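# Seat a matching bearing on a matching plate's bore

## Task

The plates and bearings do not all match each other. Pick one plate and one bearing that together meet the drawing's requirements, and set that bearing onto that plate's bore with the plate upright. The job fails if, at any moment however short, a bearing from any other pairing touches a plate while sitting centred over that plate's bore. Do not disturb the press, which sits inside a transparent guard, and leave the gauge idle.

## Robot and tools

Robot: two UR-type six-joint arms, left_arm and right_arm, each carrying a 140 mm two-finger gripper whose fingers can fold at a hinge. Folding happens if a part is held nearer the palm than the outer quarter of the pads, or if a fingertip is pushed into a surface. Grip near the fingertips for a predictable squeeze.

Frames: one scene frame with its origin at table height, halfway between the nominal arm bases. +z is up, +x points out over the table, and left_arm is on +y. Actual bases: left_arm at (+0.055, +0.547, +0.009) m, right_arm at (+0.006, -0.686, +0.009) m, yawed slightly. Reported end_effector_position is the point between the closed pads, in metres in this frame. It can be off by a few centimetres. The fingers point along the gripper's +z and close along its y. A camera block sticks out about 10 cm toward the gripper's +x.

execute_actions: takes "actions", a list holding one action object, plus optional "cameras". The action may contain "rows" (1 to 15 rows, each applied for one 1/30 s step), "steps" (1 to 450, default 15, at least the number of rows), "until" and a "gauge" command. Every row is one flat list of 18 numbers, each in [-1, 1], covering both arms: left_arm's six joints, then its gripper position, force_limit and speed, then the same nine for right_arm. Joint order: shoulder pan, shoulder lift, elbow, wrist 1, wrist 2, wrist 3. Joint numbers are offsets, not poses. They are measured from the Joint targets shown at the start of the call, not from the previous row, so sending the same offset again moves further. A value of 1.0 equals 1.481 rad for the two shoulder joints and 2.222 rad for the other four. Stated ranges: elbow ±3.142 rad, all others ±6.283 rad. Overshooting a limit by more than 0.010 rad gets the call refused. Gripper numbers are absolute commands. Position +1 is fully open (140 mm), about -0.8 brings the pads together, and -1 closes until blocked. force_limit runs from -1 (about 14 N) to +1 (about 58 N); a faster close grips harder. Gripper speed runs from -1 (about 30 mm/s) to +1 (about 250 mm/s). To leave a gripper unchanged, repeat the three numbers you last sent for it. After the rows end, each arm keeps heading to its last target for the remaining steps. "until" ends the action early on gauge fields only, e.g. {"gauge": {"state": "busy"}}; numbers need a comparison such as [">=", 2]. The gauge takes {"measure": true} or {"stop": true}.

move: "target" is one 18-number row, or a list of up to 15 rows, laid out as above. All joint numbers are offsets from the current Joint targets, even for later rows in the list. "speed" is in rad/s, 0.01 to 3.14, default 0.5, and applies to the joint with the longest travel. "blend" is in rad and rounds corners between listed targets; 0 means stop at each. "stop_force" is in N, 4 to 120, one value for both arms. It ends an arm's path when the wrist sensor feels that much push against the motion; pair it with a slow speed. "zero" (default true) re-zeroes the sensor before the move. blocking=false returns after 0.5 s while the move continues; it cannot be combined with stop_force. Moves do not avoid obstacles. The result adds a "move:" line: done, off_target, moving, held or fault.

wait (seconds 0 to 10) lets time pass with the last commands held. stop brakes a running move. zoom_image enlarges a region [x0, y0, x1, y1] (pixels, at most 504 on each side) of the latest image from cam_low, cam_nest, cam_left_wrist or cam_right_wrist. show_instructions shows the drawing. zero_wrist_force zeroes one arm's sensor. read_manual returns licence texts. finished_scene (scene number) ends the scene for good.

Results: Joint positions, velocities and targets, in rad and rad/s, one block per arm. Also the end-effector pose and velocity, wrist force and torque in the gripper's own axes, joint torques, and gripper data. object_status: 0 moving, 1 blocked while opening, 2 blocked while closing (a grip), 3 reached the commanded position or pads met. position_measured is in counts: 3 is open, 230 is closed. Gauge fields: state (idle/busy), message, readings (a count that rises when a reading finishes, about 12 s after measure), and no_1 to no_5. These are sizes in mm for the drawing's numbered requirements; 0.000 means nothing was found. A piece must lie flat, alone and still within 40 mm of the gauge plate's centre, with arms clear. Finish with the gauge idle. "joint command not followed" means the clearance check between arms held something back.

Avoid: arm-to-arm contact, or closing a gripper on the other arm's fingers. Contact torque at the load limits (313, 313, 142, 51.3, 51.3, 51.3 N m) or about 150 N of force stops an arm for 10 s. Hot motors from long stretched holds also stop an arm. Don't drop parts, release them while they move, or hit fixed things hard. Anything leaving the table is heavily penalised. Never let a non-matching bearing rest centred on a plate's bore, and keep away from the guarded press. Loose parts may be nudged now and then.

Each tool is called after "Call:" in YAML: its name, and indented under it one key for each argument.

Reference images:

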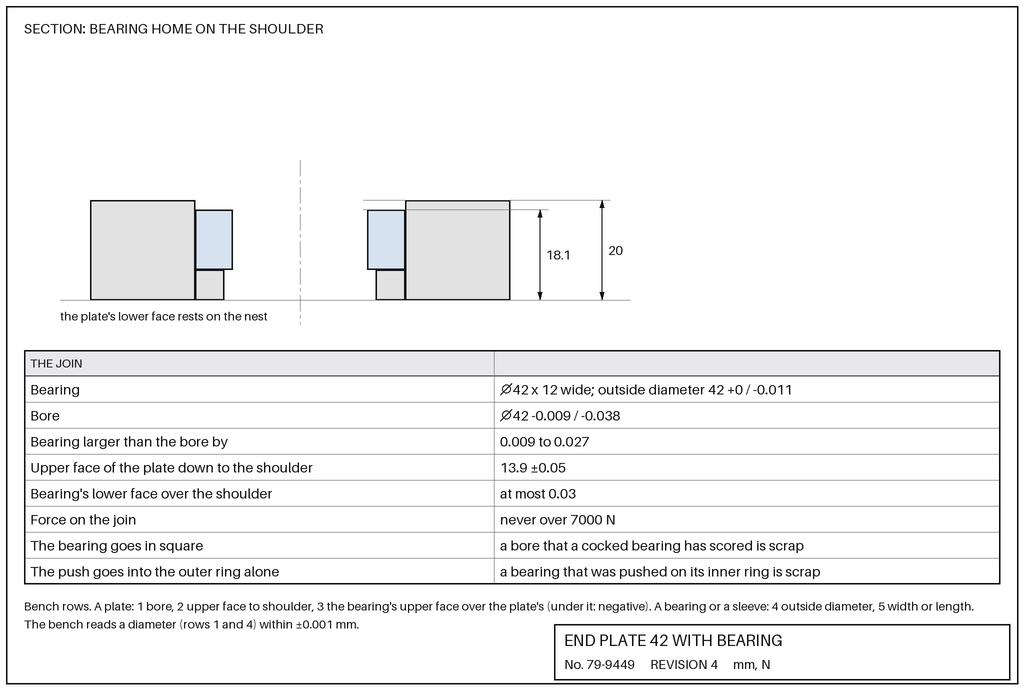

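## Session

Call:
execute_actions:
  actions: []

Call:
zoom_image:
  camera: "cam_low"
  region: [400, 220, 672, 350]

Scene clock: 0.00 s.
left_arm: end_effector_position=(+0.4852, +0.5954, +0.3566) position_measured=3 object_status=3 end_effector_quat_wxyz=(-0.182, +0.750, +0.546, +0.325) | right_arm: end_effector_position=(+1.1291, -0.4232, +0.1184) position_measured=3 object_status=3 end_effector_quat_wxyz=(-0.101, +0.742, +0.308, +0.586)
Joint positions: left_arm=[-0.952 -2.182 2.247 -1.192 -0.928 0.78] | right_arm=[-0.083 -0.691 1.67 -3.75 -0.94 -3.59]
Joint velocities: within noise
Joint torques (N m): no reading
Wrist force (N): no reading
Wrist torque (N m): no reading
Wrist force, peak (N): no reading
Joint targets: left_arm=[-0.952 -2.182 2.247 -1.192 -0.928 0.780] | right_arm=[-0.083 -0.691 1.670 -3.750 -0.940 -3.590]
Tool commands: left_gripper/position=+1.0 left_gripper/force_limit=+1.0 left_gripper/speed=+1.0 right_gripper/position=+1.0 right_gripper/force_limit=+1.0 right_gripper/speed=+1.0
gauge: message=nothing_yet readings=0 no_1=0.000 no_2=0.000 no_3=0.000 no_4=0.000 no_5=0.000
camera_calibration:
cam_left_wrist: T_world_to_cam=[[0.942186, -0.327369, 0.0715221, -0.275455], [-0.27704, -0.881085, -0.383326, 0.792036], [0.188506, 0.34135, -0.92084, 0.212955], [0, 0, 0, 1]] pos_world=[0.438812, 0.534983, 0.519406]
cam_right_wrist: T_world_to_cam=[[0.575291, -0.790732, 0.209244, -1.00049], [-0.369091, -0.479247, -0.7963, 0.315515], [0.729939, 0.380875, -0.567559, -0.411602], [0, 0, 0, 1]] pos_world=[0.992472, -0.483141, 0.226983]

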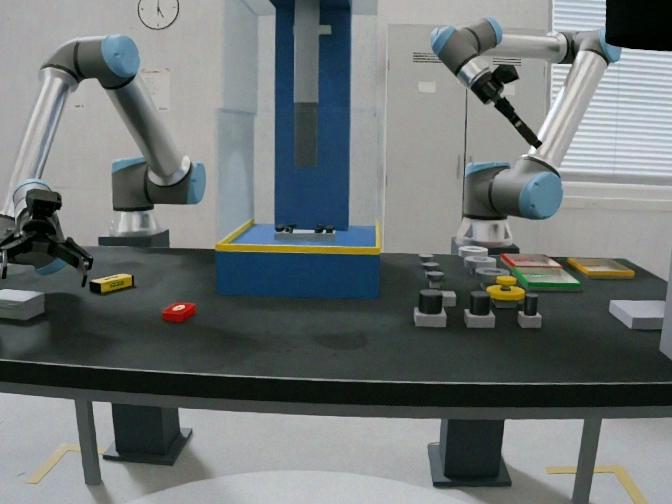

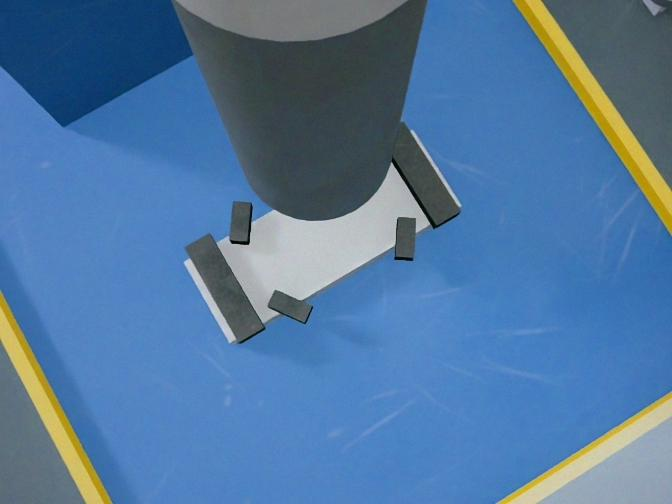

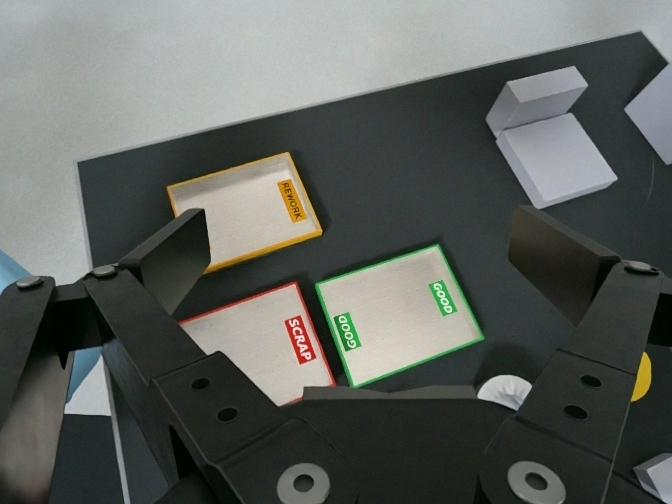

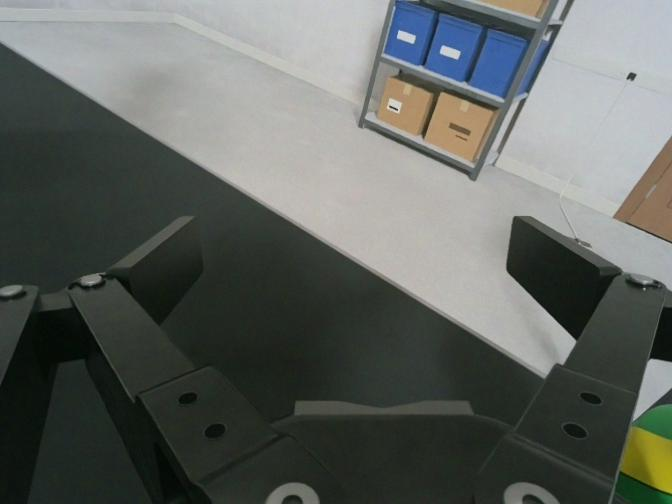

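Scaled by 1.853 from the camera's 672x504 image, which has a finer 960x720 frame.

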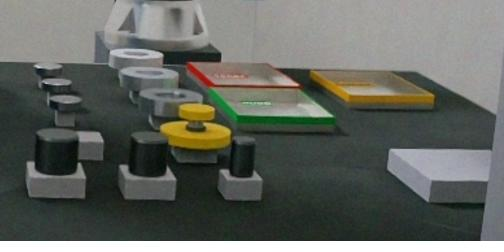

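Call:
move:
  target: [0.2167,0.4254,-0.0720,-0.4118,-0.2894,-0.6346,0.04,-0.3,0,0,0,0,0,0,0,1,1,1]
  speed: 0.9
  cameras: ["cam_left_wrist"]

Call:
zoom_image:
  camera: "cam_left_wrist"
  region: [280, 0, 672, 280]

Scene clock: 21.67 s.
left_arm: end_effector_position=(+0.6612, +0.3198, +0.1702) position_measured=124 object_status=3 end_effector_quat_wxyz=(+0.000, +0.001, +1.000, +0.000) | right_arm: end_effector_position=(+1.1291, -0.4232, +0.1184) position_measured=3 object_status=3 end_effector_quat_wxyz=(-0.101, +0.742, +0.308, +0.586)
Joint positions: left_arm=[-0.631 -1.552 2.087 -2.107 -1.571 -0.63] | right_arm=[-0.083 -0.691 1.67 -3.75 -0.94 -3.59]
Joint torques (N m): left_arm=[17.07 -35.98 -47.31 -8.02 -3.69 -4.06] | right_arm=[-1.69 -96.62 -32.48 -4.35 0.53 -0.44]
Wrist force (N): left_arm=[0.5 0.3 -0.5] | right_arm=[0.2 0.1 -0.4]
Wrist torque (N m): left_arm=[-0.18 0.19 -0.12] | right_arm=[0.03 -0.04 -0.01]
Wrist force, peak (N): left_arm=[1.0 1.2 -0.5] | right_arm=[0.3 -0.4 -0.1]
Joint targets: left_arm=[-0.631 -1.552 2.087 -2.107 -1.571 -0.630] | right_arm=[-0.083 -0.691 1.670 -3.750 -0.940 -3.590]
gauge: message=nothing_yet readings=0 no_1=0.000 no_2=0.000 no_3=0.000 no_4=0.000 no_5=0.000
move: done
camera_calibration:
cam_left_wrist: T_world_to_cam=[[0.00190511, 0.999872, -0.0158679, -0.306045], [0.934041, 0.00388818, 0.357145, -0.683264], [0.357161, -0.0155017, -0.933914, 0.107026], [0, 0, 0, 1]] pos_world=[0.600554, 0.310321, 0.339121]
Images, in order (width x height): cam_left_wrist 672x504.

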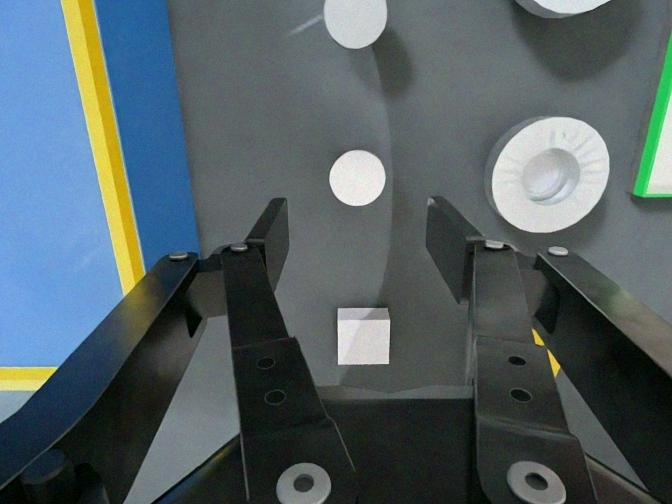

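Scaled by 1.286 from the camera's 672x504 image, which has a finer 960x720 frame.

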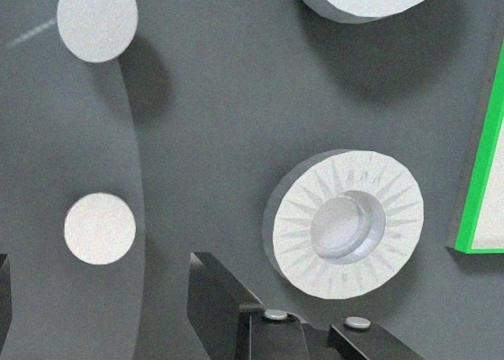

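Call:
move:
  target: [0.0006,0.0900,0.0473,-0.1067,0,0,0.04,-0.3,-1,0,0,0,0,0,0,1,1,1]
  speed: 0.25
  stop_force: 12

Call:
execute_actions:
  actions:
    - {"rows":[[0,0,0,0,0,0,-1,-0.3,-1,0,0,0,0,0,0,1,1,1]],"steps":80}
  cameras: ["cam_left_wrist"]

Call:
move:
  target:
    - [0,-0.0778,-0.0369,0.0887,0,0,-1,-0.3,-1,0,0,0,0,0,0,1,1,1]
    - [0.3024,-0.1670,0.0203,0.0910,0,0.2016,-1,-0.3,-1,0,0,0,0,0,0,1,1,1]
    - [0.4533,0.0486,-0.0773,0.0449,0,0.3021,-1,-0.3,-1,0,0,0,0,0,0,1,1,1]
    - [0.4523,0.1962,-0.2068,0.0761,0,0.3014,-1,-0.3,-1,0,0,0,0,0,0,1,1,1]
  speed: [0.2,0.5,0.4,0.4]
  blend: [0.03,0.05,0.05,0]
  cameras: ["cam_left_wrist"]

Scene clock: 51.60 s.
left_arm: end_effector_position=(+0.6599, +0.3214, +0.0552) position_measured=124 object_status=3 end_effector_quat_wxyz=(+0.000, +0.000, +1.000, +0.000) | right_arm: end_effector_position=(+1.1291, -0.4232, +0.1184) position_measured=3 object_status=3 end_effector_quat_wxyz=(-0.101, +0.742, +0.308, +0.586)
Joint positions: left_arm=[-0.63 -1.418 2.192 -2.344 -1.571 -0.63] | right_arm=[-0.083 -0.691 1.67 -3.75 -0.94 -3.59]
Joint torques (N m): left_arm=[16.67 -42.65 -28.83 -8.11 -3.48 -3.58] | right_arm=[-1.25 -97.02 -34.01 -4.84 0.3 -0.56]
Wrist force (N): left_arm=[0.4 0.4 -0.8] | right_arm=[0.1 0.1 0.0]
Wrist torque (N m): left_arm=[-0.03 0.22 -0.12] | right_arm=[0.03 -0.04 0.00]
Wrist force, peak (N): left_arm=[0.5 0.1 -2.6] | right_arm=[-0.2 -0.2 -0.6]
Joint targets: left_arm=[-0.630 -1.418 2.192 -2.344 -1.571 -0.630] | right_arm=[-0.083 -0.691 1.670 -3.750 -0.940 -3.590]
gauge: message=nothing_yet readings=0 no_1=0.000 no_2=0.000 no_3=0.000 no_4=0.000 no_5=0.000
move: done

Scene clock: 54.47 s.
left_arm: end_effector_position=(+0.6599, +0.3214, +0.0552) position_measured=168 object_status=2 end_effector_quat_wxyz=(+0.000, +0.000, +1.000, +0.000) | right_arm: end_effector_position=(+1.1291, -0.4232, +0.1184) position_measured=3 object_status=3 end_effector_quat_wxyz=(-0.101, +0.742, +0.308, +0.586)
Joint positions: left_arm=[-0.63 -1.418 2.192 -2.344 -1.571 -0.63] | right_arm=[-0.083 -0.691 1.67 -3.75 -0.94 -3.59]
Joint torques (N m): left_arm=[13.25 -43.01 -29.93 -4.76 -3.43 -3.53] | right_arm=[0.04 -99.51 -33.62 -4.75 0.63 -0.66]
Wrist force (N): left_arm=[4.0 2.2 -13.6] | right_arm=[0.0 -0.1 -0.2]
Wrist torque (N m): left_arm=[-0.09 0.25 -0.12] | right_arm=[-0.02 0.02 0.00]
Wrist force, peak (N): left_arm=[4.1 2.3 -13.7] | right_arm=[0.3 -0.4 0.3]
Joint targets: left_arm=[-0.630 -1.418 2.192 -2.344 -1.571 -0.630] | right_arm=[-0.083 -0.691 1.670 -3.750 -0.940 -3.590]
gauge: message=nothing_yet readings=0 no_1=0.000 no_2=0.000 no_3=0.000 no_4=0.000 no_5=0.000
camera_calibration:
cam_left_wrist: T_world_to_cam=[[0.000750384, 0.999885, -0.0151242, -0.308747], [0.934457, 0.00468422, 0.356045, -0.641419], [0.356075, -0.0144001, -0.934346, 0.000446108], [0, 0, 0, 1]] pos_world=[0.599451, 0.311723, 0.224121]
Images, in order (width x height): cam_left_wrist 672x504.

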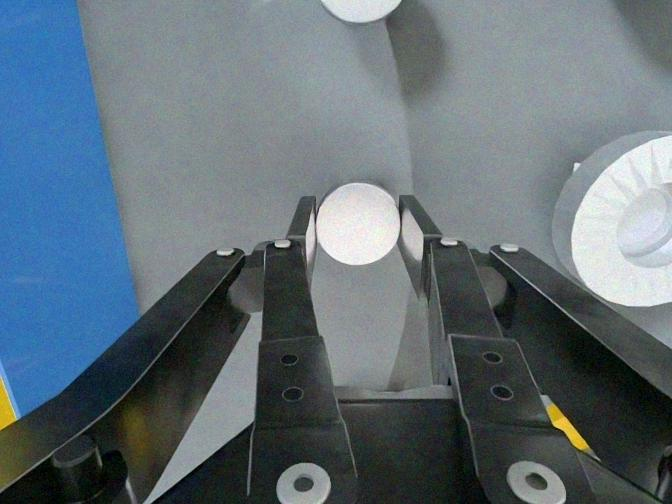

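Scene clock: 58.40 s.
left_arm: end_effector_position=(+0.8998, +0.7550, +0.0775) position_measured=168 object_status=2 end_effector_quat_wxyz=(+0.000, +0.000, +1.000, +0.000) | right_arm: end_effector_position=(+1.1291, -0.4232, +0.1184) position_measured=3 object_status=3 end_effector_quat_wxyz=(-0.101, +0.742, +0.308, +0.586)
Joint positions: left_arm=[0.04 -1.128 1.733 -2.175 -1.571 0.04] | right_arm=[-0.083 -0.691 1.67 -3.75 -0.94 -3.59]
Joint torques (N m): left_arm=[-14.74 -74.44 -47.17 -2.8 3.01 -4.11] | right_arm=[0.23 -98.15 -32.95 -4.6 0.56 -0.34]
Wrist force (N): left_arm=[0.3 0.7 1.6] | right_arm=[0.2 -0.2 -0.1]
Wrist torque (N m): left_arm=[-0.04 0.35 -0.21] | right_arm=[-0.04 -0.04 -0.01]
Wrist force, peak (N): left_arm=[3.7 2.1 -12.8] | right_arm=[0.3 0.2 -0.4]
Joint targets: left_arm=[0.040 -1.128 1.733 -2.175 -1.571 0.040] | right_arm=[-0.083 -0.691 1.670 -3.750 -0.940 -3.590]
gauge: message=nothing_yet readings=0 no_1=0.000 no_2=0.000 no_3=0.000 no_4=0.000 no_5=0.000
move: done
camera_calibration:
cam_left_wrist: T_world_to_cam=[[0.00046438, 0.999884, -0.0152308, -0.741871], [0.93457, 0.00498488, 0.355746, -0.875939], [0.35578, -0.0143995, -0.934459, -0.0575635], [0, 0, 0, 1]] pos_world=[0.839451, 0.745322, 0.246522]
Images, in order (width x height): cam_left_wrist 672x504.

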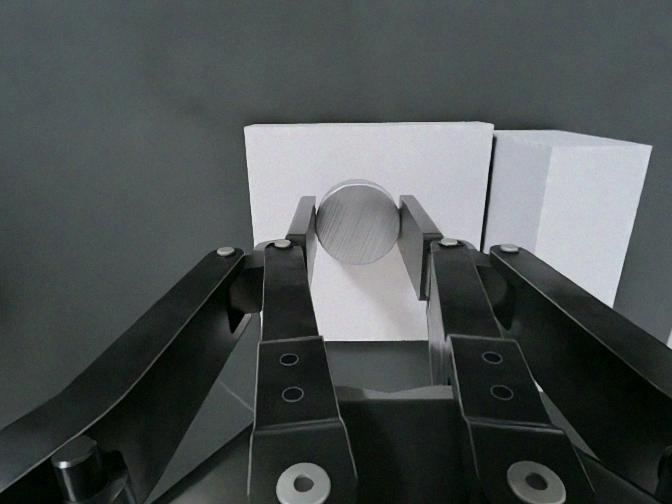

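Call:
move:
  target: [0,0.0218,0.0091,-0.0237,0,0,-1,-0.3,-1,0,0,0,0,0,0,1,1,1]
  speed: 0.015
  stop_force: 6

Call:
execute_actions:
  actions:
    - {"rows":[[0,0,0,0,0,0,0.04,-0.3,-1,0,0,0,0,0,0,1,1,1]],"steps":45}

Call:
move:
  target:
    - [0,-0.0142,-0.0060,0.0160,0,0,0.04,-0.3,-1,0,0,0,0,0,0,1,1,1]
    - [-0.1350,-0.2002,0.1263,0.0077,0,-0.0896,0.04,-0.3,-1,0,0,0,0,0,0,1,1,1]
  speed: [0.05,0.5]
  blend: [0.005,0]

Call:
execute_actions:
  actions:
    - {"gauge":{"measure":true},"steps":450,"until":{"gauge":{"readings":[">",0]}}}
  cameras: ["cam_left_wrist"]

Scene clock: 80.43 s.
left_arm: end_effector_position=(+0.9001, +0.7550, +0.0584) position_measured=168 object_status=2 end_effector_quat_wxyz=(+0.000, +0.000, +1.000, +0.000) | right_arm: end_effector_position=(+1.1291, -0.4232, +0.1184) position_measured=3 object_status=3 end_effector_quat_wxyz=(-0.101, +0.742, +0.308, +0.586)
Joint positions: left_arm=[0.04 -1.109 1.744 -2.206 -1.571 0.04] | right_arm=[-0.083 -0.691 1.67 -3.75 -0.94 -3.59]
Joint torques (N m): left_arm=[-14.33 -101.33 -44.16 -4.34 3.12 -4.14] | right_arm=[-0.43 -95.8 -33.8 -4.92 0.33 -0.15]
Wrist force (N): left_arm=[0.2 0.6 1.7] | right_arm=[0.2 -0.3 0.0]
Wrist torque (N m): left_arm=[-0.09 0.37 -0.22] | right_arm=[-0.07 -0.04 -0.01]
Wrist force, peak (N): left_arm=[3.7 0.3 -14.9] | right_arm=[0.4 0.2 0.2]
Joint targets: left_arm=[0.040 -1.109 1.744 -2.206 -1.571 0.040] | right_arm=[-0.083 -0.691 1.670 -3.750 -0.940 -3.590]
gauge: message=nothing_yet readings=0 no_1=0.000 no_2=0.000 no_3=0.000 no_4=0.000 no_5=0.000
move: contact (left_arm); left_arm: the wrist 1 is farthest, 0.022 rad from its target

Scene clock: 82.13 s.
left_arm: end_effector_position=(+0.9002, +0.7550, +0.0584) position_measured=124 object_status=3 end_effector_quat_wxyz=(+0.000, +0.000, +1.000, +0.000) | right_arm: end_effector_position=(+1.1291, -0.4232, +0.1184) position_measured=3 object_status=3 end_effector_quat_wxyz=(-0.101, +0.742, +0.308, +0.586)
Joint positions: left_arm=[0.04 -1.109 1.744 -2.206 -1.571 0.04] | right_arm=[-0.083 -0.691 1.67 -3.75 -0.94 -3.59]
Joint torques (N m): left_arm=[-14.58 -97.21 -44.58 -6.63 3.17 -4.09] | right_arm=[0 -95.69 -33.82 -5.3 0.47 -0.65]
Wrist force (N): left_arm=[0.4 0.7 0.7] | right_arm=[0.1 0.0 -0.1]
Wrist torque (N m): left_arm=[-0.07 0.34 -0.22] | right_arm=[-0.01 -0.02 -0.01]
Wrist force, peak (N): left_arm=[0.2 0.6 1.6] | right_arm=[-0.1 0.1 -0.4]
Joint targets: left_arm=[0.040 -1.109 1.744 -2.206 -1.571 0.040] | right_arm=[-0.083 -0.691 1.670 -3.750 -0.940 -3.590]
gauge: message=nothing_yet readings=0 no_1=0.000 no_2=0.000 no_3=0.000 no_4=0.000 no_5=0.000

Scene clock: 84.00 s.
left_arm: end_effector_position=(+0.7596, +0.6097, +0.1214) position_measured=124 object_status=3 end_effector_quat_wxyz=(-0.001, +0.001, +1.000, +0.000) | right_arm: end_effector_position=(+1.1291, -0.4232, +0.1184) position_measured=3 object_status=3 end_effector_quat_wxyz=(-0.101, +0.742, +0.308, +0.586)
Joint positions: left_arm=[-0.16 -1.406 2.025 -2.189 -1.571 -0.159] | right_arm=[-0.083 -0.691 1.67 -3.75 -0.94 -3.59]
Joint torques (N m): left_arm=[-14.51 -72.37 -32.92 -8.15 3.23 -4.23] | right_arm=[-0.15 -96.09 -33.74 -5.09 0.45 -0.31]
Wrist force (N): left_arm=[1.1 0.0 -0.1] | right_arm=[0.1 0.1 0.2]
Wrist torque (N m): left_arm=[-0.21 0.11 -0.06] | right_arm=[0.02 -0.03 -0.01]
Wrist force, peak (N): left_arm=[4.2 -2.1 -0.7] | right_arm=[-0.3 -0.4 -0.1]
Joint targets: left_arm=[-0.160 -1.406 2.025 -2.189 -1.571 -0.159] | right_arm=[-0.083 -0.691 1.670 -3.750 -0.940 -3.590]
gauge: message=nothing_yet readings=0 no_1=0.000 no_2=0.000 no_3=0.000 no_4=0.000 no_5=0.000
move: done

Scene clock: 96.20 s.
left_arm: end_effector_position=(+0.7595, +0.6096, +0.1215) position_measured=124 object_status=3 end_effector_quat_wxyz=(-0.001, +0.001, +1.000, +0.000) | right_arm: end_effector_position=(+1.1291, -0.4232, +0.1184) position_measured=3 object_status=3 end_effector_quat_wxyz=(-0.101, +0.742, +0.308, +0.586)
Joint positions: left_arm=[-0.16 -1.406 2.025 -2.189 -1.571 -0.159] | right_arm=[-0.083 -0.691 1.67 -3.75 -0.94 -3.59]
Joint torques (N m): left_arm=[-13.68 -74.5 -33.55 -8.09 3.22 -3.94] | right_arm=[-1.83 -95.56 -35.21 -5.7 0.47 -0.6]
Wrist force (N): left_arm=[1.1 0.1 -0.2] | right_arm=[0.0 -0.1 0.0]
Wrist torque (N m): left_arm=[-0.20 0.12 -0.06] | right_arm=[-0.01 0.00 -0.01]
Wrist force, peak (N): left_arm=[1.5 0.0 -0.1] | right_arm=[-0.5 0.2 0.1]
Joint targets: left_arm=[-0.160 -1.406 2.025 -2.189 -1.571 -0.159] | right_arm=[-0.083 -0.691 1.670 -3.750 -0.940 -3.590]
Tool commands: left_gripper/position=+0.04 left_gripper/force_limit=-0.3 left_gripper/speed=-1.0 right_gripper/position=+1.0 right_gripper/force_limit=+1.0 right_gripper/speed=+1.0
gauge: message=measure_taken readings=1 no_1=0.000 no_2=0.000 no_3=0.000 no_4=41.998 no_5=12.000
camera_calibration:
cam_left_wrist: T_world_to_cam=[[0.00132509, 0.999887, -0.0150076, -0.596422], [0.934952, 0.00408553, 0.35475, -0.759276], [0.354772, -0.0145015, -0.934841, 0.0322192], [0, 0, 0, 1]] pos_world=[0.699246, 0.599924, 0.290522]
Images, in order (width x height): cam_left_wrist 672x504.

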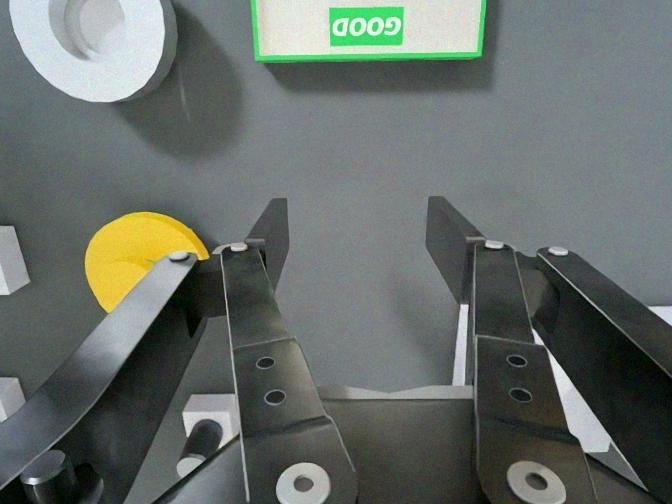

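Call:
move:
  target:
    - [0.135,0.1876,-0.1317,0.0063,0,0.0896,0.04,-0.3,-1,0,0,0,0,0,0,1,1,1]
    - [0.135,0.2012,-0.1261,-0.0086,0,0.0896,0.04,-0.3,-1,0,0,0,0,0,0,1,1,1]
  speed: [0.5,0.05]
  blend: [0,0]

Call:
execute_actions:
  actions:
    - {"rows":[[0,0,0,0,0,0,-1,-0.3,-1,0,0,0,0,0,0,1,1,1]],"steps":80}

Call:
move:
  target:
    - [0,-0.0143,-0.0061,0.0158,0,0,-1,-0.3,-1,0,0,0,0,0,0,1,1,1]
    - [-0.135,-0.1612,0.1445,-0.0369,0,-0.0896,-1,-0.3,-1,0,0,0,0,0,0,1,1,1]
  speed: [0.04,0.5]

Call:
move:
  target: [0,0.0359,0.0120,-0.0360,0,0,-1,-0.3,-1,0,0,0,0,0,0,1,1,1]
  speed: 0.02
  stop_force: 6

Call:
execute_actions:
  actions:
    - {"rows":[[0,0,0,0,0,0,0.04,-0.3,-1,0,0,0,0,0,0,1,1,1]],"steps":45}
  cameras: ["cam_left_wrist"]

Call:
move:
  target:
    - [0,-0.0336,-0.0109,0.0333,0,0,0.04,-0.3,-1,0,0,0,0,0,0,1,1,1]
    - [-0.1793,-0.207,0.0311,0.107,0,-0.1199,0.04,-0.3,-1,0,0,0,0,0,0,1,1,1]
  speed: [0.1,0.5]
  blend: [0.01,0]

Call:
execute_actions:
  actions:
    - {"rows":[[0,0,0,0,0,0,0.64,-0.3,0,0,0,0,0,0,0,1,1,1]],"steps":20}
  cameras: ["cam_left_wrist"]

Call:
zoom_image:
  camera: "cam_left_wrist"
  region: [280, 100, 440, 260]

Scene clock: 126.70 s.
left_arm: end_effector_position=(+0.9003, +0.7550, +0.0573) position_measured=124 object_status=3 end_effector_quat_wxyz=(+0.000, +0.000, +1.000, +0.000) | right_arm: end_effector_position=(+1.1291, -0.4232, +0.1184) position_measured=3 object_status=3 end_effector_quat_wxyz=(-0.101, +0.742, +0.308, +0.586)
Joint positions: left_arm=[0.04 -1.108 1.745 -2.207 -1.571 0.04] | right_arm=[-0.083 -0.691 1.67 -3.75 -0.94 -3.59]
Joint torques (N m): left_arm=[17.41 -74.44 -32.85 -8.28 3.17 3.63] | right_arm=[-0.36 -97.94 -35.34 -5.83 0.49 -0.47]
Wrist force (N): left_arm=[0.5 0.4 0.9] | right_arm=[0.4 0.1 0.0]
Wrist torque (N m): left_arm=[-0.11 0.30 -0.27] | right_arm=[0.02 -0.10 -0.01]
Wrist force, peak (N): left_arm=[-2.1 3.8 1.8] | right_arm=[0.0 -0.5 -0.3]
Joint targets: left_arm=[0.040 -1.108 1.745 -2.208 -1.571 0.040] | right_arm=[-0.083 -0.691 1.670 -3.750 -0.940 -3.590]
gauge: message=measure_taken readings=1 no_1=0.000 no_2=0.000 no_3=0.000 no_4=41.998 no_5=12.000
move: done

Scene clock: 129.57 s.
left_arm: end_effector_position=(+0.9003, +0.7550, +0.0572) position_measured=168 object_status=2 end_effector_quat_wxyz=(+0.000, +0.000, +1.000, +0.000) | right_arm: end_effector_position=(+1.1291, -0.4232, +0.1184) position_measured=3 object_status=3 end_effector_quat_wxyz=(-0.101, +0.742, +0.308, +0.586)
Joint positions: left_arm=[0.04 -1.108 1.745 -2.208 -1.571 0.04] | right_arm=[-0.083 -0.691 1.67 -3.75 -0.94 -3.59]
Joint torques (N m): left_arm=[-24.29 -72.49 -32.66 -1.58 -7.82 3.76] | right_arm=[-0.83 -94.13 -35.04 -5.73 0.56 -0.44]
Wrist force (N): left_arm=[2.9 11.2 -19.2] | right_arm=[-0.1 0.1 -0.2]
Wrist torque (N m): left_arm=[-0.75 0.45 -0.32] | right_arm=[0.03 0.03 -0.01]
Wrist force, peak (N): left_arm=[3.1 11.6 -19.6] | right_arm=[-0.1 -0.3 -0.3]
Joint targets: left_arm=[0.040 -1.108 1.745 -2.208 -1.571 0.040] | right_arm=[-0.083 -0.691 1.670 -3.750 -0.940 -3.590]
gauge: message=measure_taken readings=1 no_1=0.000 no_2=0.000 no_3=0.000 no_4=41.998 no_5=12.000

Scene clock: 131.97 s.
left_arm: end_effector_position=(+0.7600, +0.6096, +0.0697) position_measured=168 object_status=2 end_effector_quat_wxyz=(+0.000, +0.001, +1.000, +0.000) | right_arm: end_effector_position=(+1.1291, -0.4232, +0.1184) position_measured=3 object_status=3 end_effector_quat_wxyz=(-0.101, +0.742, +0.308, +0.586)
Joint positions: left_arm=[-0.16 -1.346 2.066 -2.29 -1.571 -0.159] | right_arm=[-0.083 -0.691 1.67 -3.75 -0.94 -3.59]
Joint torques (N m): left_arm=[-15.05 -77.69 -30.81 -8.01 0.47 -4.29] | right_arm=[-1.2 -97.49 -34.66 -5.5 0.72 -0.29]
Wrist force (N): left_arm=[0.9 0.2 0.6] | right_arm=[0.1 -0.2 0.0]
Wrist torque (N m): left_arm=[-0.14 0.13 0.02] | right_arm=[-0.03 -0.02 0.00]
Wrist force, peak (N): left_arm=[2.7 11.4 -18.3] | right_arm=[-0.3 -0.3 0.3]
Joint targets: left_arm=[-0.160 -1.346 2.066 -2.290 -1.571 -0.159] | right_arm=[-0.083 -0.691 1.670 -3.750 -0.940 -3.590]
gauge: message=measure_taken readings=1 no_1=0.000 no_2=0.000 no_3=0.000 no_4=41.998 no_5=12.000
move: done

Scene clock: 136.90 s.
left_arm: end_effector_position=(+0.7602, +0.6095, +0.0322) position_measured=168 object_status=2 end_effector_quat_wxyz=(+0.000, +0.001, +1.000, +0.000) | right_arm: end_effector_position=(+1.1291, -0.4232, +0.1184) position_measured=3 object_status=3 end_effector_quat_wxyz=(-0.101, +0.742, +0.308, +0.586)
Joint positions: left_arm=[-0.16 -1.298 2.09 -2.363 -1.571 -0.159] | right_arm=[-0.083 -0.691 1.67 -3.75 -0.94 -3.59]
Joint torques (N m): left_arm=[-15.16 -76.05 -39.05 -3.12 -2.96 -2.44] | right_arm=[-1.46 -96.66 -35.67 -5.72 0.68 -0.21]
Wrist force (N): left_arm=[2.6 1.1 -5.8] | right_arm=[0.0 -0.2 0.1]
Wrist torque (N m): left_arm=[-0.25 0.21 -0.06] | right_arm=[-0.06 -0.01 -0.01]
Wrist force, peak (N): left_arm=[16.6 2.9 -40.2] | right_arm=[0.5 0.0 -0.1]
Joint targets: left_arm=[-0.160 -1.298 2.090 -2.363 -1.571 -0.159] | right_arm=[-0.083 -0.691 1.670 -3.750 -0.940 -3.590]
gauge: message=measure_taken readings=1 no_1=0.000 no_2=0.000 no_3=0.000 no_4=41.998 no_5=12.000
move: contact (left_arm)

Scene clock: 138.60 s.
left_arm: end_effector_position=(+0.7602, +0.6095, +0.0322) position_measured=124 object_status=3 end_effector_quat_wxyz=(+0.000, +0.001, +1.000, +0.000) | right_arm: end_effector_position=(+1.1291, -0.4232, +0.1184) position_measured=3 object_status=3 end_effector_quat_wxyz=(-0.101, +0.742, +0.308, +0.586)
Joint positions: left_arm=[-0.16 -1.298 2.09 -2.363 -1.571 -0.159] | right_arm=[-0.083 -0.691 1.67 -3.75 -0.94 -3.59]
Joint torques (N m): left_arm=[-14.26 -76.98 -39.19 -4.74 -3.09 0.18] | right_arm=[1.53 -97.15 -35.69 -5.77 0.72 -0.33]
Wrist force (N): left_arm=[0.6 0.5 -0.5] | right_arm=[0.1 0.1 -0.2]
Wrist torque (N m): left_arm=[-0.11 0.20 -0.01] | right_arm=[0.02 -0.01 -0.01]
Wrist force, peak (N): left_arm=[2.7 1.2 -5.9] | right_arm=[0.3 -0.3 0.2]
Joint targets: left_arm=[-0.160 -1.298 2.090 -2.363 -1.571 -0.159] | right_arm=[-0.083 -0.691 1.670 -3.750 -0.940 -3.590]
gauge: message=measure_taken readings=1 no_1=0.000 no_2=0.000 no_3=0.000 no_4=41.998 no_5=12.000
camera_calibration:
cam_left_wrist: T_world_to_cam=[[0.0014122, 0.999884, -0.0151934, -0.597786], [0.93457, 0.00408583, 0.355756, -0.72806], [0.355777, -0.0147017, -0.934455, -0.0522313], [0, 0, 0, 1]] pos_world=[0.69985, 0.599923, 0.201122]
Images, in order (width x height): cam_left_wrist 672x504.

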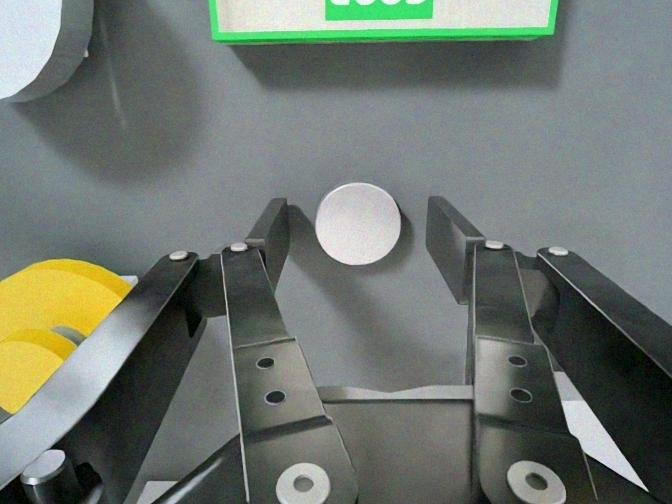

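Scene clock: 140.43 s.
left_arm: end_effector_position=(+0.6596, +0.4642, +0.1602) position_measured=124 object_status=3 end_effector_quat_wxyz=(+0.000, +0.000, +1.000, +0.000) | right_arm: end_effector_position=(+1.1291, -0.4232, +0.1184) position_measured=3 object_status=3 end_effector_quat_wxyz=(-0.101, +0.742, +0.308, +0.586)
Joint positions: left_arm=[-0.425 -1.604 2.159 -2.125 -1.571 -0.425] | right_arm=[-0.083 -0.691 1.67 -3.75 -0.94 -3.59]
Joint torques (N m): left_arm=[-13.08 -56.36 -34.39 -2.91 -2.81 -4.32] | right_arm=[-0.59 -95.57 -35.32 -6.14 0.98 -0.3]
Wrist force (N): left_arm=[0.5 0.9 -0.6] | right_arm=[0.0 -0.1 0.1]
Wrist torque (N m): left_arm=[0.02 0.13 -0.15] | right_arm=[-0.02 0.00 -0.01]
Wrist force, peak (N): left_arm=[2.8 -2.2 -2.5] | right_arm=[-0.2 0.1 -0.3]
Joint targets: left_arm=[-0.426 -1.605 2.159 -2.125 -1.571 -0.426] | right_arm=[-0.083 -0.691 1.670 -3.750 -0.940 -3.590]
gauge: message=measure_taken readings=1 no_1=0.000 no_2=0.000 no_3=0.000 no_4=41.998 no_5=12.000
move: done

Scene clock: 141.30 s.
left_arm: end_effector_position=(+0.6596, +0.4641, +0.1603) position_measured=48 object_status=3 end_effector_quat_wxyz=(+0.000, +0.000, +1.000, +0.000) | right_arm: end_effector_position=(+1.1291, -0.4232, +0.1184) position_measured=3 object_status=3 end_effector_quat_wxyz=(-0.101, +0.742, +0.308, +0.586)
Joint positions: left_arm=[-0.426 -1.605 2.159 -2.125 -1.571 -0.426] | right_arm=[-0.083 -0.691 1.67 -3.75 -0.94 -3.59]
Joint torques (N m): left_arm=[-14.2 -57.95 -34.38 -2.64 -2.74 -4.15] | right_arm=[-0.54 -98.44 -35.31 -5.75 0.63 -0.5]
Wrist force (N): left_arm=[0.6 1.1 -0.5] | right_arm=[0.1 -0.1 0.0]
Wrist torque (N m): left_arm=[0.06 0.11 -0.15] | right_arm=[-0.02 -0.02 -0.01]
Wrist force, peak (N): left_arm=[0.4 1.2 -0.8] | right_arm=[-0.3 -0.2 0.1]
Joint targets: left_arm=[-0.426 -1.605 2.159 -2.125 -1.571 -0.426] | right_arm=[-0.083 -0.691 1.670 -3.750 -0.940 -3.590]
gauge: message=measure_taken readings=1 no_1=0.000 no_2=0.000 no_3=0.000 no_4=41.998 no_5=12.000
camera_calibration:
cam_left_wrist: T_world_to_cam=[[0.000579828, 0.999888, -0.0149734, -0.449789], [0.934602, 0.00478411, 0.355662, -0.679268], [0.355693, -0.0142004, -0.934495, 0.101088], [0, 0, 0, 1]] pos_world=[0.59915, 0.454423, 0.329321]
Images, in order (width x height): cam_left_wrist 672x504.

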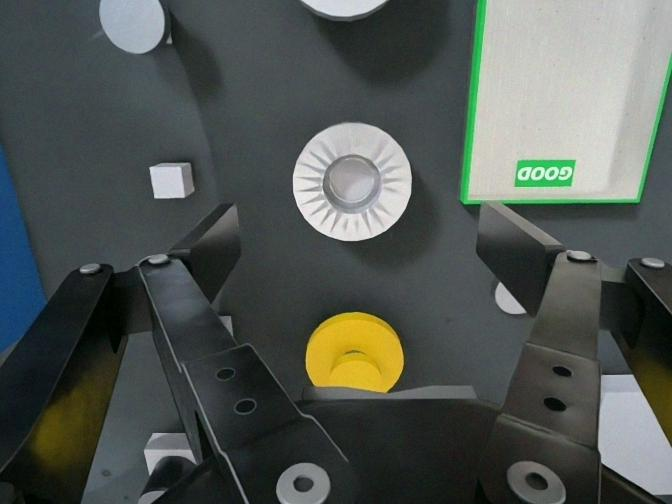

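Scaled by 3.150 from the camera's 672x504 image, which has a finer 960x720 frame.

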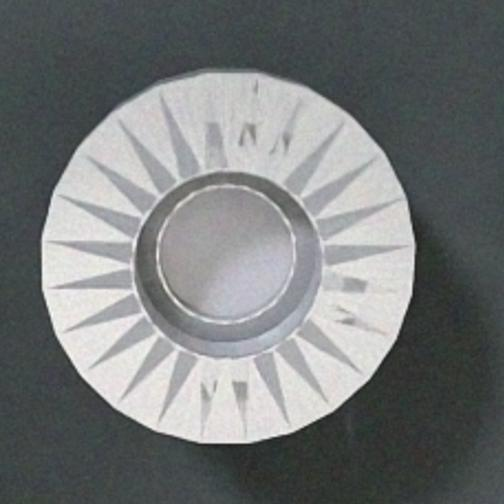

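Call:
move:
  target: [-0.0029,0.0971,0.0466,-0.1113,0,-0.0019,0.64,0,-1,0,0,0,0,0,0,1,1,1]
  speed: 0.25
  stop_force: 15

Call:
execute_actions:
  actions:
    - {"rows":[[0,0,0,0,0,0,-1,0,-1,0,0,0,0,0,0,1,1,1]],"steps":85}

Call:
move:
  target:
    - [0,-0.0676,-0.0272,0.0721,0,0,-1,0,-1,0,0,0,0,0,0,1,1,1]
    - [0.2698,0.0648,-0.0985,0.0552,0,0.1798,-1,0,-1,0,0,0,0,0,0,1,1,1]
    - [0.3052,0.2244,-0.2450,0.0953,0,0.2034,-1,0,-1,0,0,0,0,0,0,1,1,1]
  speed: [0.15,0.4,0.4]
  blend: [0.02,0.04,0]
  cameras: ["cam_left_wrist"]

Call:
move:
  target: [0,0.0247,0.0107,-0.0271,0,0,-1,0,-1,0,0,0,0,0,0,1,1,1]
  speed: 0.015
  stop_force: 8
  cameras: ["cam_left_wrist"]

Scene clock: 169.23 s.
left_arm: end_effector_position=(+0.6587, +0.4618, +0.0472) position_measured=48 object_status=3 end_effector_quat_wxyz=(+0.000, +0.000, +1.000, +0.000) | right_arm: end_effector_position=(+1.1291, -0.4232, +0.1184) position_measured=3 object_status=3 end_effector_quat_wxyz=(-0.101, +0.742, +0.308, +0.586)
Joint positions: left_arm=[-0.43 -1.461 2.263 -2.372 -1.571 -0.43] | right_arm=[-0.083 -0.691 1.67 -3.75 -0.94 -3.59]
Joint torques (N m): left_arm=[-14.98 -37.57 -27.9 -8.2 -2.68 -4.1] | right_arm=[-0.47 -98.25 -36.27 -5.96 0.69 -0.3]
Wrist force (N): left_arm=[0.5 0.8 -0.9] | right_arm=[0.0 0.0 0.1]
Wrist torque (N m): left_arm=[0.00 0.21 -0.18] | right_arm=[0.00 0.00 -0.01]
Wrist force, peak (N): left_arm=[0.7 1.4 -2.2] | right_arm=[0.0 -0.2 -0.5]
Joint targets: left_arm=[-0.430 -1.461 2.263 -2.372 -1.571 -0.430] | right_arm=[-0.083 -0.691 1.670 -3.750 -0.940 -3.590]
gauge: message=measure_taken readings=1 no_1=0.000 no_2=0.000 no_3=0.000 no_4=41.998 no_5=12.000
move: done

Scene clock: 172.27 s.
left_arm: end_effector_position=(+0.6587, +0.4617, +0.0472) position_measured=105 object_status=2 end_effector_quat_wxyz=(+0.000, +0.000, +1.000, +0.000) | right_arm: end_effector_position=(+1.1291, -0.4232, +0.1184) position_measured=3 object_status=3 end_effector_quat_wxyz=(-0.101, +0.742, +0.308, +0.586)
Joint positions: left_arm=[-0.43 -1.461 2.263 -2.372 -1.571 -0.43] | right_arm=[-0.083 -0.691 1.67 -3.75 -0.94 -3.59]
Joint torques (N m): left_arm=[-10.35 -41.06 -29.97 -4.81 -2.84 -4.33] | right_arm=[-1.79 -97.38 -36.25 -6.27 0.78 -0.31]
Wrist force (N): left_arm=[7.1 1.4 -20.8] | right_arm=[0.0 -0.1 0.1]
Wrist torque (N m): left_arm=[-0.08 0.27 -0.12] | right_arm=[-0.01 0.00 -0.01]
Wrist force, peak (N): left_arm=[7.2 1.8 -21.3] | right_arm=[0.0 -0.3 -0.4]
Joint targets: left_arm=[-0.430 -1.461 2.263 -2.372 -1.571 -0.430] | right_arm=[-0.083 -0.691 1.670 -3.750 -0.940 -3.590]
gauge: message=measure_taken readings=1 no_1=0.000 no_2=0.000 no_3=0.000 no_4=41.998 no_5=12.000

Scene clock: 175.70 s.
left_arm: end_effector_position=(+0.9078, +0.7400, +0.0847) position_measured=105 object_status=2 end_effector_quat_wxyz=(+0.000, +0.000, +1.000, +0.000) | right_arm: end_effector_position=(+1.1291, -0.4232, +0.1184) position_measured=3 object_status=3 end_effector_quat_wxyz=(-0.101, +0.742, +0.308, +0.586)
Joint positions: left_arm=[0.022 -1.129 1.719 -2.16 -1.571 0.022] | right_arm=[-0.083 -0.691 1.67 -3.75 -0.94 -3.59]
Joint torques (N m): left_arm=[15.64 -75.61 -48.09 -3.23 -2.4 3.61] | right_arm=[0.14 -96.87 -36.73 -5.96 0.5 -0.21]
Wrist force (N): left_arm=[0.5 0.8 3.1] | right_arm=[0.0 -0.2 0.2]
Wrist torque (N m): left_arm=[-0.02 0.31 -0.24] | right_arm=[-0.04 0.01 -0.01]
Wrist force, peak (N): left_arm=[6.9 1.6 -20.0] | right_arm=[0.3 -0.3 0.0]
Joint targets: left_arm=[0.022 -1.128 1.719 -2.160 -1.571 0.022] | right_arm=[-0.083 -0.691 1.670 -3.750 -0.940 -3.590]
gauge: message=measure_taken readings=1 no_1=0.000 no_2=0.000 no_3=0.000 no_4=41.998 no_5=12.000
move: done
camera_calibration:
cam_left_wrist: T_world_to_cam=[[0.000463396, 0.999884, -0.0152312, -0.726766], [0.934603, 0.00498457, 0.355658, -0.885908], [0.355693, -0.0143999, -0.934492, -0.0538146], [0, 0, 0, 1]] pos_world=[0.84745, 0.730322, 0.253722]
Images, in order (width x height): cam_left_wrist 672x504.

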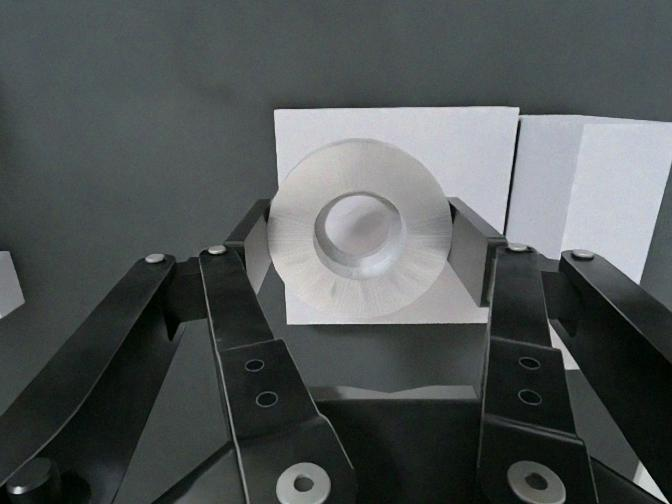

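Scene clock: 180.47 s.
left_arm: end_effector_position=(+0.9080, +0.7400, +0.0518) position_measured=105 object_status=2 end_effector_quat_wxyz=(+0.000, +0.000, +1.000, +0.000) | right_arm: end_effector_position=(+1.1291, -0.4232, +0.1184) position_measured=3 object_status=3 end_effector_quat_wxyz=(-0.101, +0.742, +0.308, +0.586)
Joint positions: left_arm=[0.022 -1.097 1.739 -2.212 -1.571 0.022] | right_arm=[-0.083 -0.691 1.67 -3.75 -0.94 -3.59]
Joint torques (N m): left_arm=[14.03 -97.56 -43.93 -3.05 -2.57 3.6] | right_arm=[1.17 -97.96 -36.5 -6.21 0.71 -0.32]
Wrist force (N): left_arm=[2.1 -0.1 -3.2] | right_arm=[0.0 0.0 0.1]
Wrist torque (N m): left_arm=[-0.40 0.35 -0.35] | right_arm=[0.00 -0.02 -0.01]
Wrist force, peak (N): left_arm=[10.8 -2.3 -23.3] | right_arm=[0.1 0.4 0.4]
Joint targets: left_arm=[0.022 -1.097 1.739 -2.212 -1.571 0.022] | right_arm=[-0.083 -0.691 1.670 -3.750 -0.940 -3.590]
gauge: message=measure_taken readings=1 no_1=0.000 no_2=0.000 no_3=0.000 no_4=41.998 no_5=12.000
move: contact (left_arm)
camera_calibration:
cam_left_wrist: T_world_to_cam=[[0.000460706, 0.999884, -0.0152307, -0.727265], [0.934649, 0.00498508, 0.355538, -0.874406], [0.355572, -0.0143992, -0.934538, -0.0845185], [0, 0, 0, 1]] pos_world=[0.84765, 0.730322, 0.220822]
Images, in order (width x height): cam_left_wrist 672x504.

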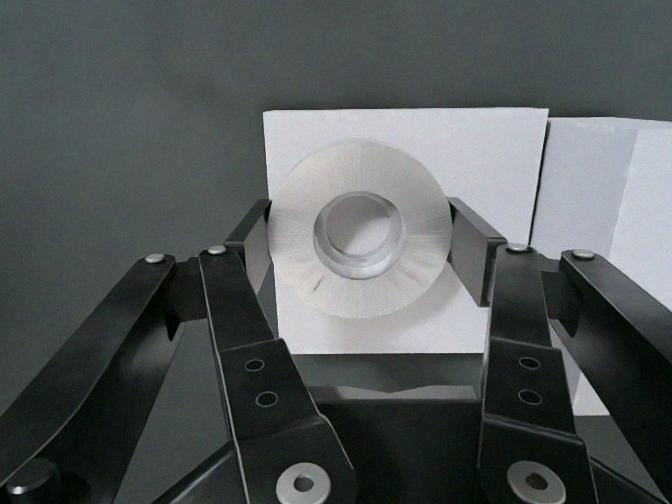

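Call:
execute_actions:
  actions:
    - {"rows":[[0,0,0,0,0,0,0.34,-0.3,-1,0,0,0,0,0,0,1,1,1]],"steps":35}

Call:
move:
  target:
    - [0,-0.0213,-0.0094,0.0232,0,0,0.34,-0.3,-1,0,0,0,0,0,0,1,1,1]
    - [-0.1229,-0.2073,0.1292,0.0086,0,-0.0815,0.34,-0.3,-1,0,0,0,0,0,0,1,1,1]
  speed: [0.06,0.5]
  blend: [0.005,0]

Call:
execute_actions:
  actions:
    - {"gauge":{"measure":true},"steps":450,"until":{"gauge":{"readings":[">",1]}}}
  cameras: ["cam_left_wrist"]

Scene clock: 200.87 s.
left_arm: end_effector_position=(+0.9080, +0.7400, +0.0518) position_measured=86 object_status=3 end_effector_quat_wxyz=(+0.000, +0.000, +1.000, +0.000) | right_arm: end_effector_position=(+1.1291, -0.4232, +0.1184) position_measured=3 object_status=3 end_effector_quat_wxyz=(-0.101, +0.742, +0.308, +0.586)
Joint positions: left_arm=[0.022 -1.097 1.739 -2.212 -1.571 0.022] | right_arm=[-0.083 -0.691 1.67 -3.75 -0.94 -3.59]
Joint torques (N m): left_arm=[-6.63 -98.32 -43.39 -6.36 -2.03 3.65] | right_arm=[-1.15 -97.01 -37.43 -6.1 0.78 -0.47]
Wrist force (N): left_arm=[0.6 0.6 0.8] | right_arm=[0.2 0.1 -0.1]
Wrist torque (N m): left_arm=[-0.07 0.29 -0.26] | right_arm=[0.02 -0.04 -0.01]
Wrist force, peak (N): left_arm=[2.5 0.3 -4.1] | right_arm=[0.2 -0.5 0.2]
Joint targets: left_arm=[0.022 -1.097 1.739 -2.212 -1.571 0.022] | right_arm=[-0.083 -0.691 1.670 -3.750 -0.940 -3.590]
gauge: message=measure_taken readings=1 no_1=0.000 no_2=0.000 no_3=0.000 no_4=41.998 no_5=12.000

Scene clock: 202.93 s.
left_arm: end_effector_position=(+0.7603, +0.6097, +0.1202) position_measured=86 object_status=3 end_effector_quat_wxyz=(+0.000, +0.001, +1.000, +0.000) | right_arm: end_effector_position=(+1.1291, -0.4232, +0.1184) position_measured=3 object_status=3 end_effector_quat_wxyz=(-0.101, +0.742, +0.308, +0.586)
Joint positions: left_arm=[-0.16 -1.404 2.026 -2.193 -1.571 -0.159] | right_arm=[-0.083 -0.691 1.67 -3.75 -0.94 -3.59]
Joint torques (N m): left_arm=[-14.08 -74.72 -32.96 -8.29 -1.91 -4.25] | right_arm=[0.23 -96.9 -36.34 -5.73 0.98 -0.44]
Wrist force (N): left_arm=[1.1 0.0 -0.3] | right_arm=[0.1 -0.1 0.1]
Wrist torque (N m): left_arm=[-0.22 0.13 -0.07] | right_arm=[-0.01 -0.03 -0.01]
Wrist force, peak (N): left_arm=[4.1 -1.9 -0.6] | right_arm=[0.3 0.4 -0.3]
Joint targets: left_arm=[-0.160 -1.404 2.026 -2.193 -1.571 -0.159] | right_arm=[-0.083 -0.691 1.670 -3.750 -0.940 -3.590]
gauge: message=measure_taken readings=1 no_1=0.000 no_2=0.000 no_3=0.000 no_4=41.998 no_5=12.000
move: done

Scene clock: 215.13 s.
left_arm: end_effector_position=(+0.7602, +0.6096, +0.1202) position_measured=86 object_status=3 end_effector_quat_wxyz=(+0.000, +0.001, +1.000, +0.000) | right_arm: end_effector_position=(+1.1291, -0.4232, +0.1184) position_measured=3 object_status=3 end_effector_quat_wxyz=(-0.101, +0.742, +0.308, +0.586)
Joint positions: left_arm=[-0.16 -1.404 2.026 -2.193 -1.571 -0.159] | right_arm=[-0.083 -0.691 1.67 -3.75 -0.94 -3.59]
Joint torques (N m): left_arm=[-13.4 -73.85 -33.12 -8.13 -1.93 -4.3] | right_arm=[0.93 -99.47 -37.61 -6.23 0.73 -0.39]
Wrist force (N): left_arm=[1.3 0.3 0.0] | right_arm=[0.1 0.1 0.0]
Wrist torque (N m): left_arm=[-0.15 0.08 -0.07] | right_arm=[0.02 -0.03 0.00]
Wrist force, peak (N): left_arm=[1.5 0.0 -0.2] | right_arm=[0.6 0.1 0.0]
Joint targets: left_arm=[-0.160 -1.404 2.026 -2.193 -1.571 -0.159] | right_arm=[-0.083 -0.691 1.670 -3.750 -0.940 -3.590]
Tool commands: left_gripper/position=+0.34 left_gripper/force_limit=-0.3 left_gripper/speed=-1.0 right_gripper/position=+1.0 right_gripper/force_limit=+1.0 right_gripper/speed=+1.0
gauge: message=measure_taken readings=2 no_1=41.953 no_2=13.899 no_3=0.000 no_4=0.000 no_5=0.000
camera_calibration:
cam_left_wrist: T_world_to_cam=[[0.0014596, 0.999882, -0.0152861, -0.596554], [0.934299, 0.00408577, 0.356467, -0.759291], [0.356487, -0.0148021, -0.934183, 0.0295208], [0, 0, 0, 1]] pos_world=[0.699752, 0.600023, 0.289121]
Images, in order (width x height): cam_left_wrist 672x504.

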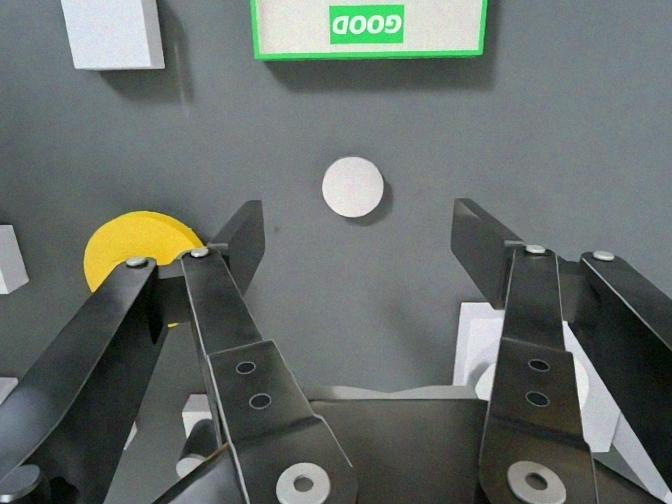

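Call:
move:
  target:
    - [0.1229,0.186,-0.1385,0.0147,0,0.0815,0.34,0,-1,0,0,0,0,0,0,1,1,1]
    - [0.1229,0.2073,-0.1292,-0.0086,0,0.0815,0.34,0,-1,0,0,0,0,0,0,1,1,1]
  speed: [0.5,0.06]
  blend: [0,0]

Call:
execute_actions:
  actions:
    - {"rows":[[0,0,0,0,0,0,-1,0,-1,0,0,0,0,0,0,1,1,1]],"steps":60}

Call:
move:
  target:
    - [0,-0.0213,-0.0094,0.0232,0,0,-1,0,-1,0,0,0,0,0,0,1,1,1]
    - [-0.0354,-0.181,0.1372,-0.0169,0,-0.0236,-1,0,-1,0,0,0,0,0,0,1,1,1]
    - [-0.3052,-0.3134,0.2085,0,0,-0.2034,-1,0,-1,0,0,0,0,0,0,1,1,1]
    - [-0.3052,-0.2559,0.2317,-0.0612,0,-0.2034,-1,0,-1,0,0,0,0,0,0,1,1,1]
  speed: [0.06,0.4,0.4,0.15]
  blend: [0.005,0.04,0.02,0]
  cameras: ["cam_left_wrist","cam_low"]

Scene clock: 258.00 s.
left_arm: end_effector_position=(+0.9080, +0.7400, +0.0520) position_measured=86 object_status=3 end_effector_quat_wxyz=(+0.000, +0.000, +1.000, +0.000) | right_arm: end_effector_position=(+1.1291, -0.4232, +0.1184) position_measured=3 object_status=3 end_effector_quat_wxyz=(-0.101, +0.742, +0.308, +0.586)
Joint positions: left_arm=[0.022 -1.097 1.739 -2.212 -1.571 0.022] | right_arm=[-0.083 -0.691 1.67 -3.75 -0.94 -3.59]
Joint torques (N m): left_arm=[16.31 -74.6 -32.46 -8.04 -1.78 3.66] | right_arm=[-0.35 -96.69 -38.22 -6.05 0.53 -0.28]
Wrist force (N): left_arm=[0.3 0.6 0.9] | right_arm=[0.1 0.1 0.3]
Wrist torque (N m): left_arm=[-0.06 0.36 -0.26] | right_arm=[0.02 -0.02 0.00]
Wrist force, peak (N): left_arm=[4.0 -1.6 -0.2] | right_arm=[-0.3 -0.5 0.2]
Joint targets: left_arm=[0.022 -1.097 1.739 -2.212 -1.571 0.022] | right_arm=[-0.083 -0.691 1.670 -3.750 -0.940 -3.590]
gauge: message=measure_taken readings=2 no_1=41.953 no_2=13.899 no_3=0.000 no_4=0.000 no_5=0.000
move: done

Scene clock: 260.20 s.
left_arm: end_effector_position=(+0.9080, +0.7400, +0.0518) position_measured=105 object_status=2 end_effector_quat_wxyz=(+0.000, +0.000, +1.000, +0.000) | right_arm: end_effector_position=(+1.1291, -0.4232, +0.1184) position_measured=3 object_status=3 end_effector_quat_wxyz=(-0.101, +0.742, +0.308, +0.586)
Joint positions: left_arm=[0.022 -1.097 1.739 -2.212 -1.571 0.022] | right_arm=[-0.083 -0.691 1.67 -3.75 -0.94 -3.59]
Joint torques (N m): left_arm=[15.47 -72.21 -32.21 -5.93 -1.95 2.4] | right_arm=[0.56 -96.18 -38.74 -6.18 0.65 0.06]
Wrist force (N): left_arm=[7.0 -2.2 -14.8] | right_arm=[0.1 -0.1 0.2]
Wrist torque (N m): left_arm=[-0.14 0.45 -0.03] | right_arm=[-0.02 -0.03 -0.01]
Wrist force, peak (N): left_arm=[7.8 -2.0 -15.9] | right_arm=[0.4 -0.2 0.3]
Joint targets: left_arm=[0.022 -1.097 1.739 -2.212 -1.571 0.022] | right_arm=[-0.083 -0.691 1.670 -3.750 -0.940 -3.590]
gauge: message=measure_taken readings=2 no_1=41.953 no_2=13.899 no_3=0.000 no_4=0.000 no_5=0.000

Scene clock: 264.23 s.
left_arm: end_effector_position=(+0.6594, +0.4614, +0.0579) position_measured=105 object_status=2 end_effector_quat_wxyz=(+0.000, +0.000, +1.000, +0.000) | right_arm: end_effector_position=(+1.1291, -0.4232, +0.1184) position_measured=3 object_status=3 end_effector_quat_wxyz=(-0.101, +0.742, +0.308, +0.586)
Joint positions: left_arm=[-0.43 -1.476 2.254 -2.348 -1.571 -0.43] | right_arm=[-0.083 -0.691 1.67 -3.75 -0.94 -3.59]
Joint torques (N m): left_arm=[-13.27 -38.64 -29.44 -8.45 -1.84 -4.34] | right_arm=[0.87 -98.79 -38.47 -5.69 0.58 -0.34]
Wrist force (N): left_arm=[0.5 0.9 1.5] | right_arm=[0.3 -0.1 0.2]
Wrist torque (N m): left_arm=[0.03 0.20 -0.20] | right_arm=[-0.02 -0.07 -0.01]
Wrist force, peak (N): left_arm=[7.6 -2.2 -15.7] | right_arm=[0.5 0.0 0.0]
Joint targets: left_arm=[-0.430 -1.476 2.254 -2.348 -1.571 -0.430] | right_arm=[-0.083 -0.691 1.670 -3.750 -0.940 -3.590]
gauge: message=measure_taken readings=2 no_1=41.953 no_2=13.899 no_3=0.000 no_4=0.000 no_5=0.000
move: done
camera_calibration:
cam_left_wrist: T_world_to_cam=[[0.000619568, 0.999886, -0.0150667, -0.448624], [0.934524, 0.00478333, 0.355869, -0.642649], [0.355901, -0.0143007, -0.934414, 0.00533137], [0, 0, 0, 1]] pos_world=[0.598951, 0.451723, 0.226921]
Images, in order (width x height): cam_low 672x504, cam_left_wrist 672x504.

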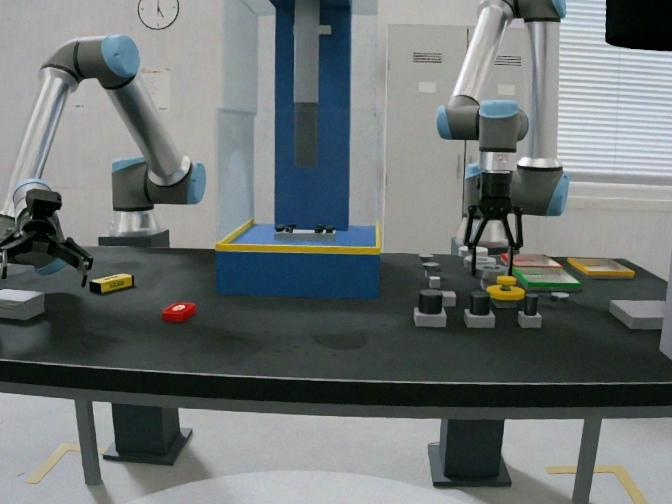

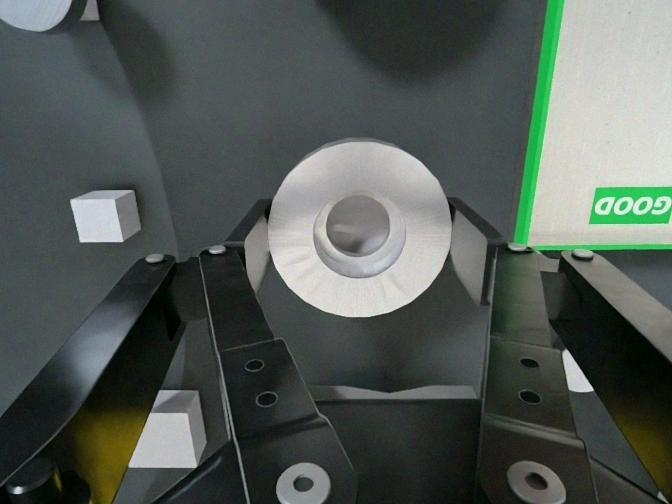

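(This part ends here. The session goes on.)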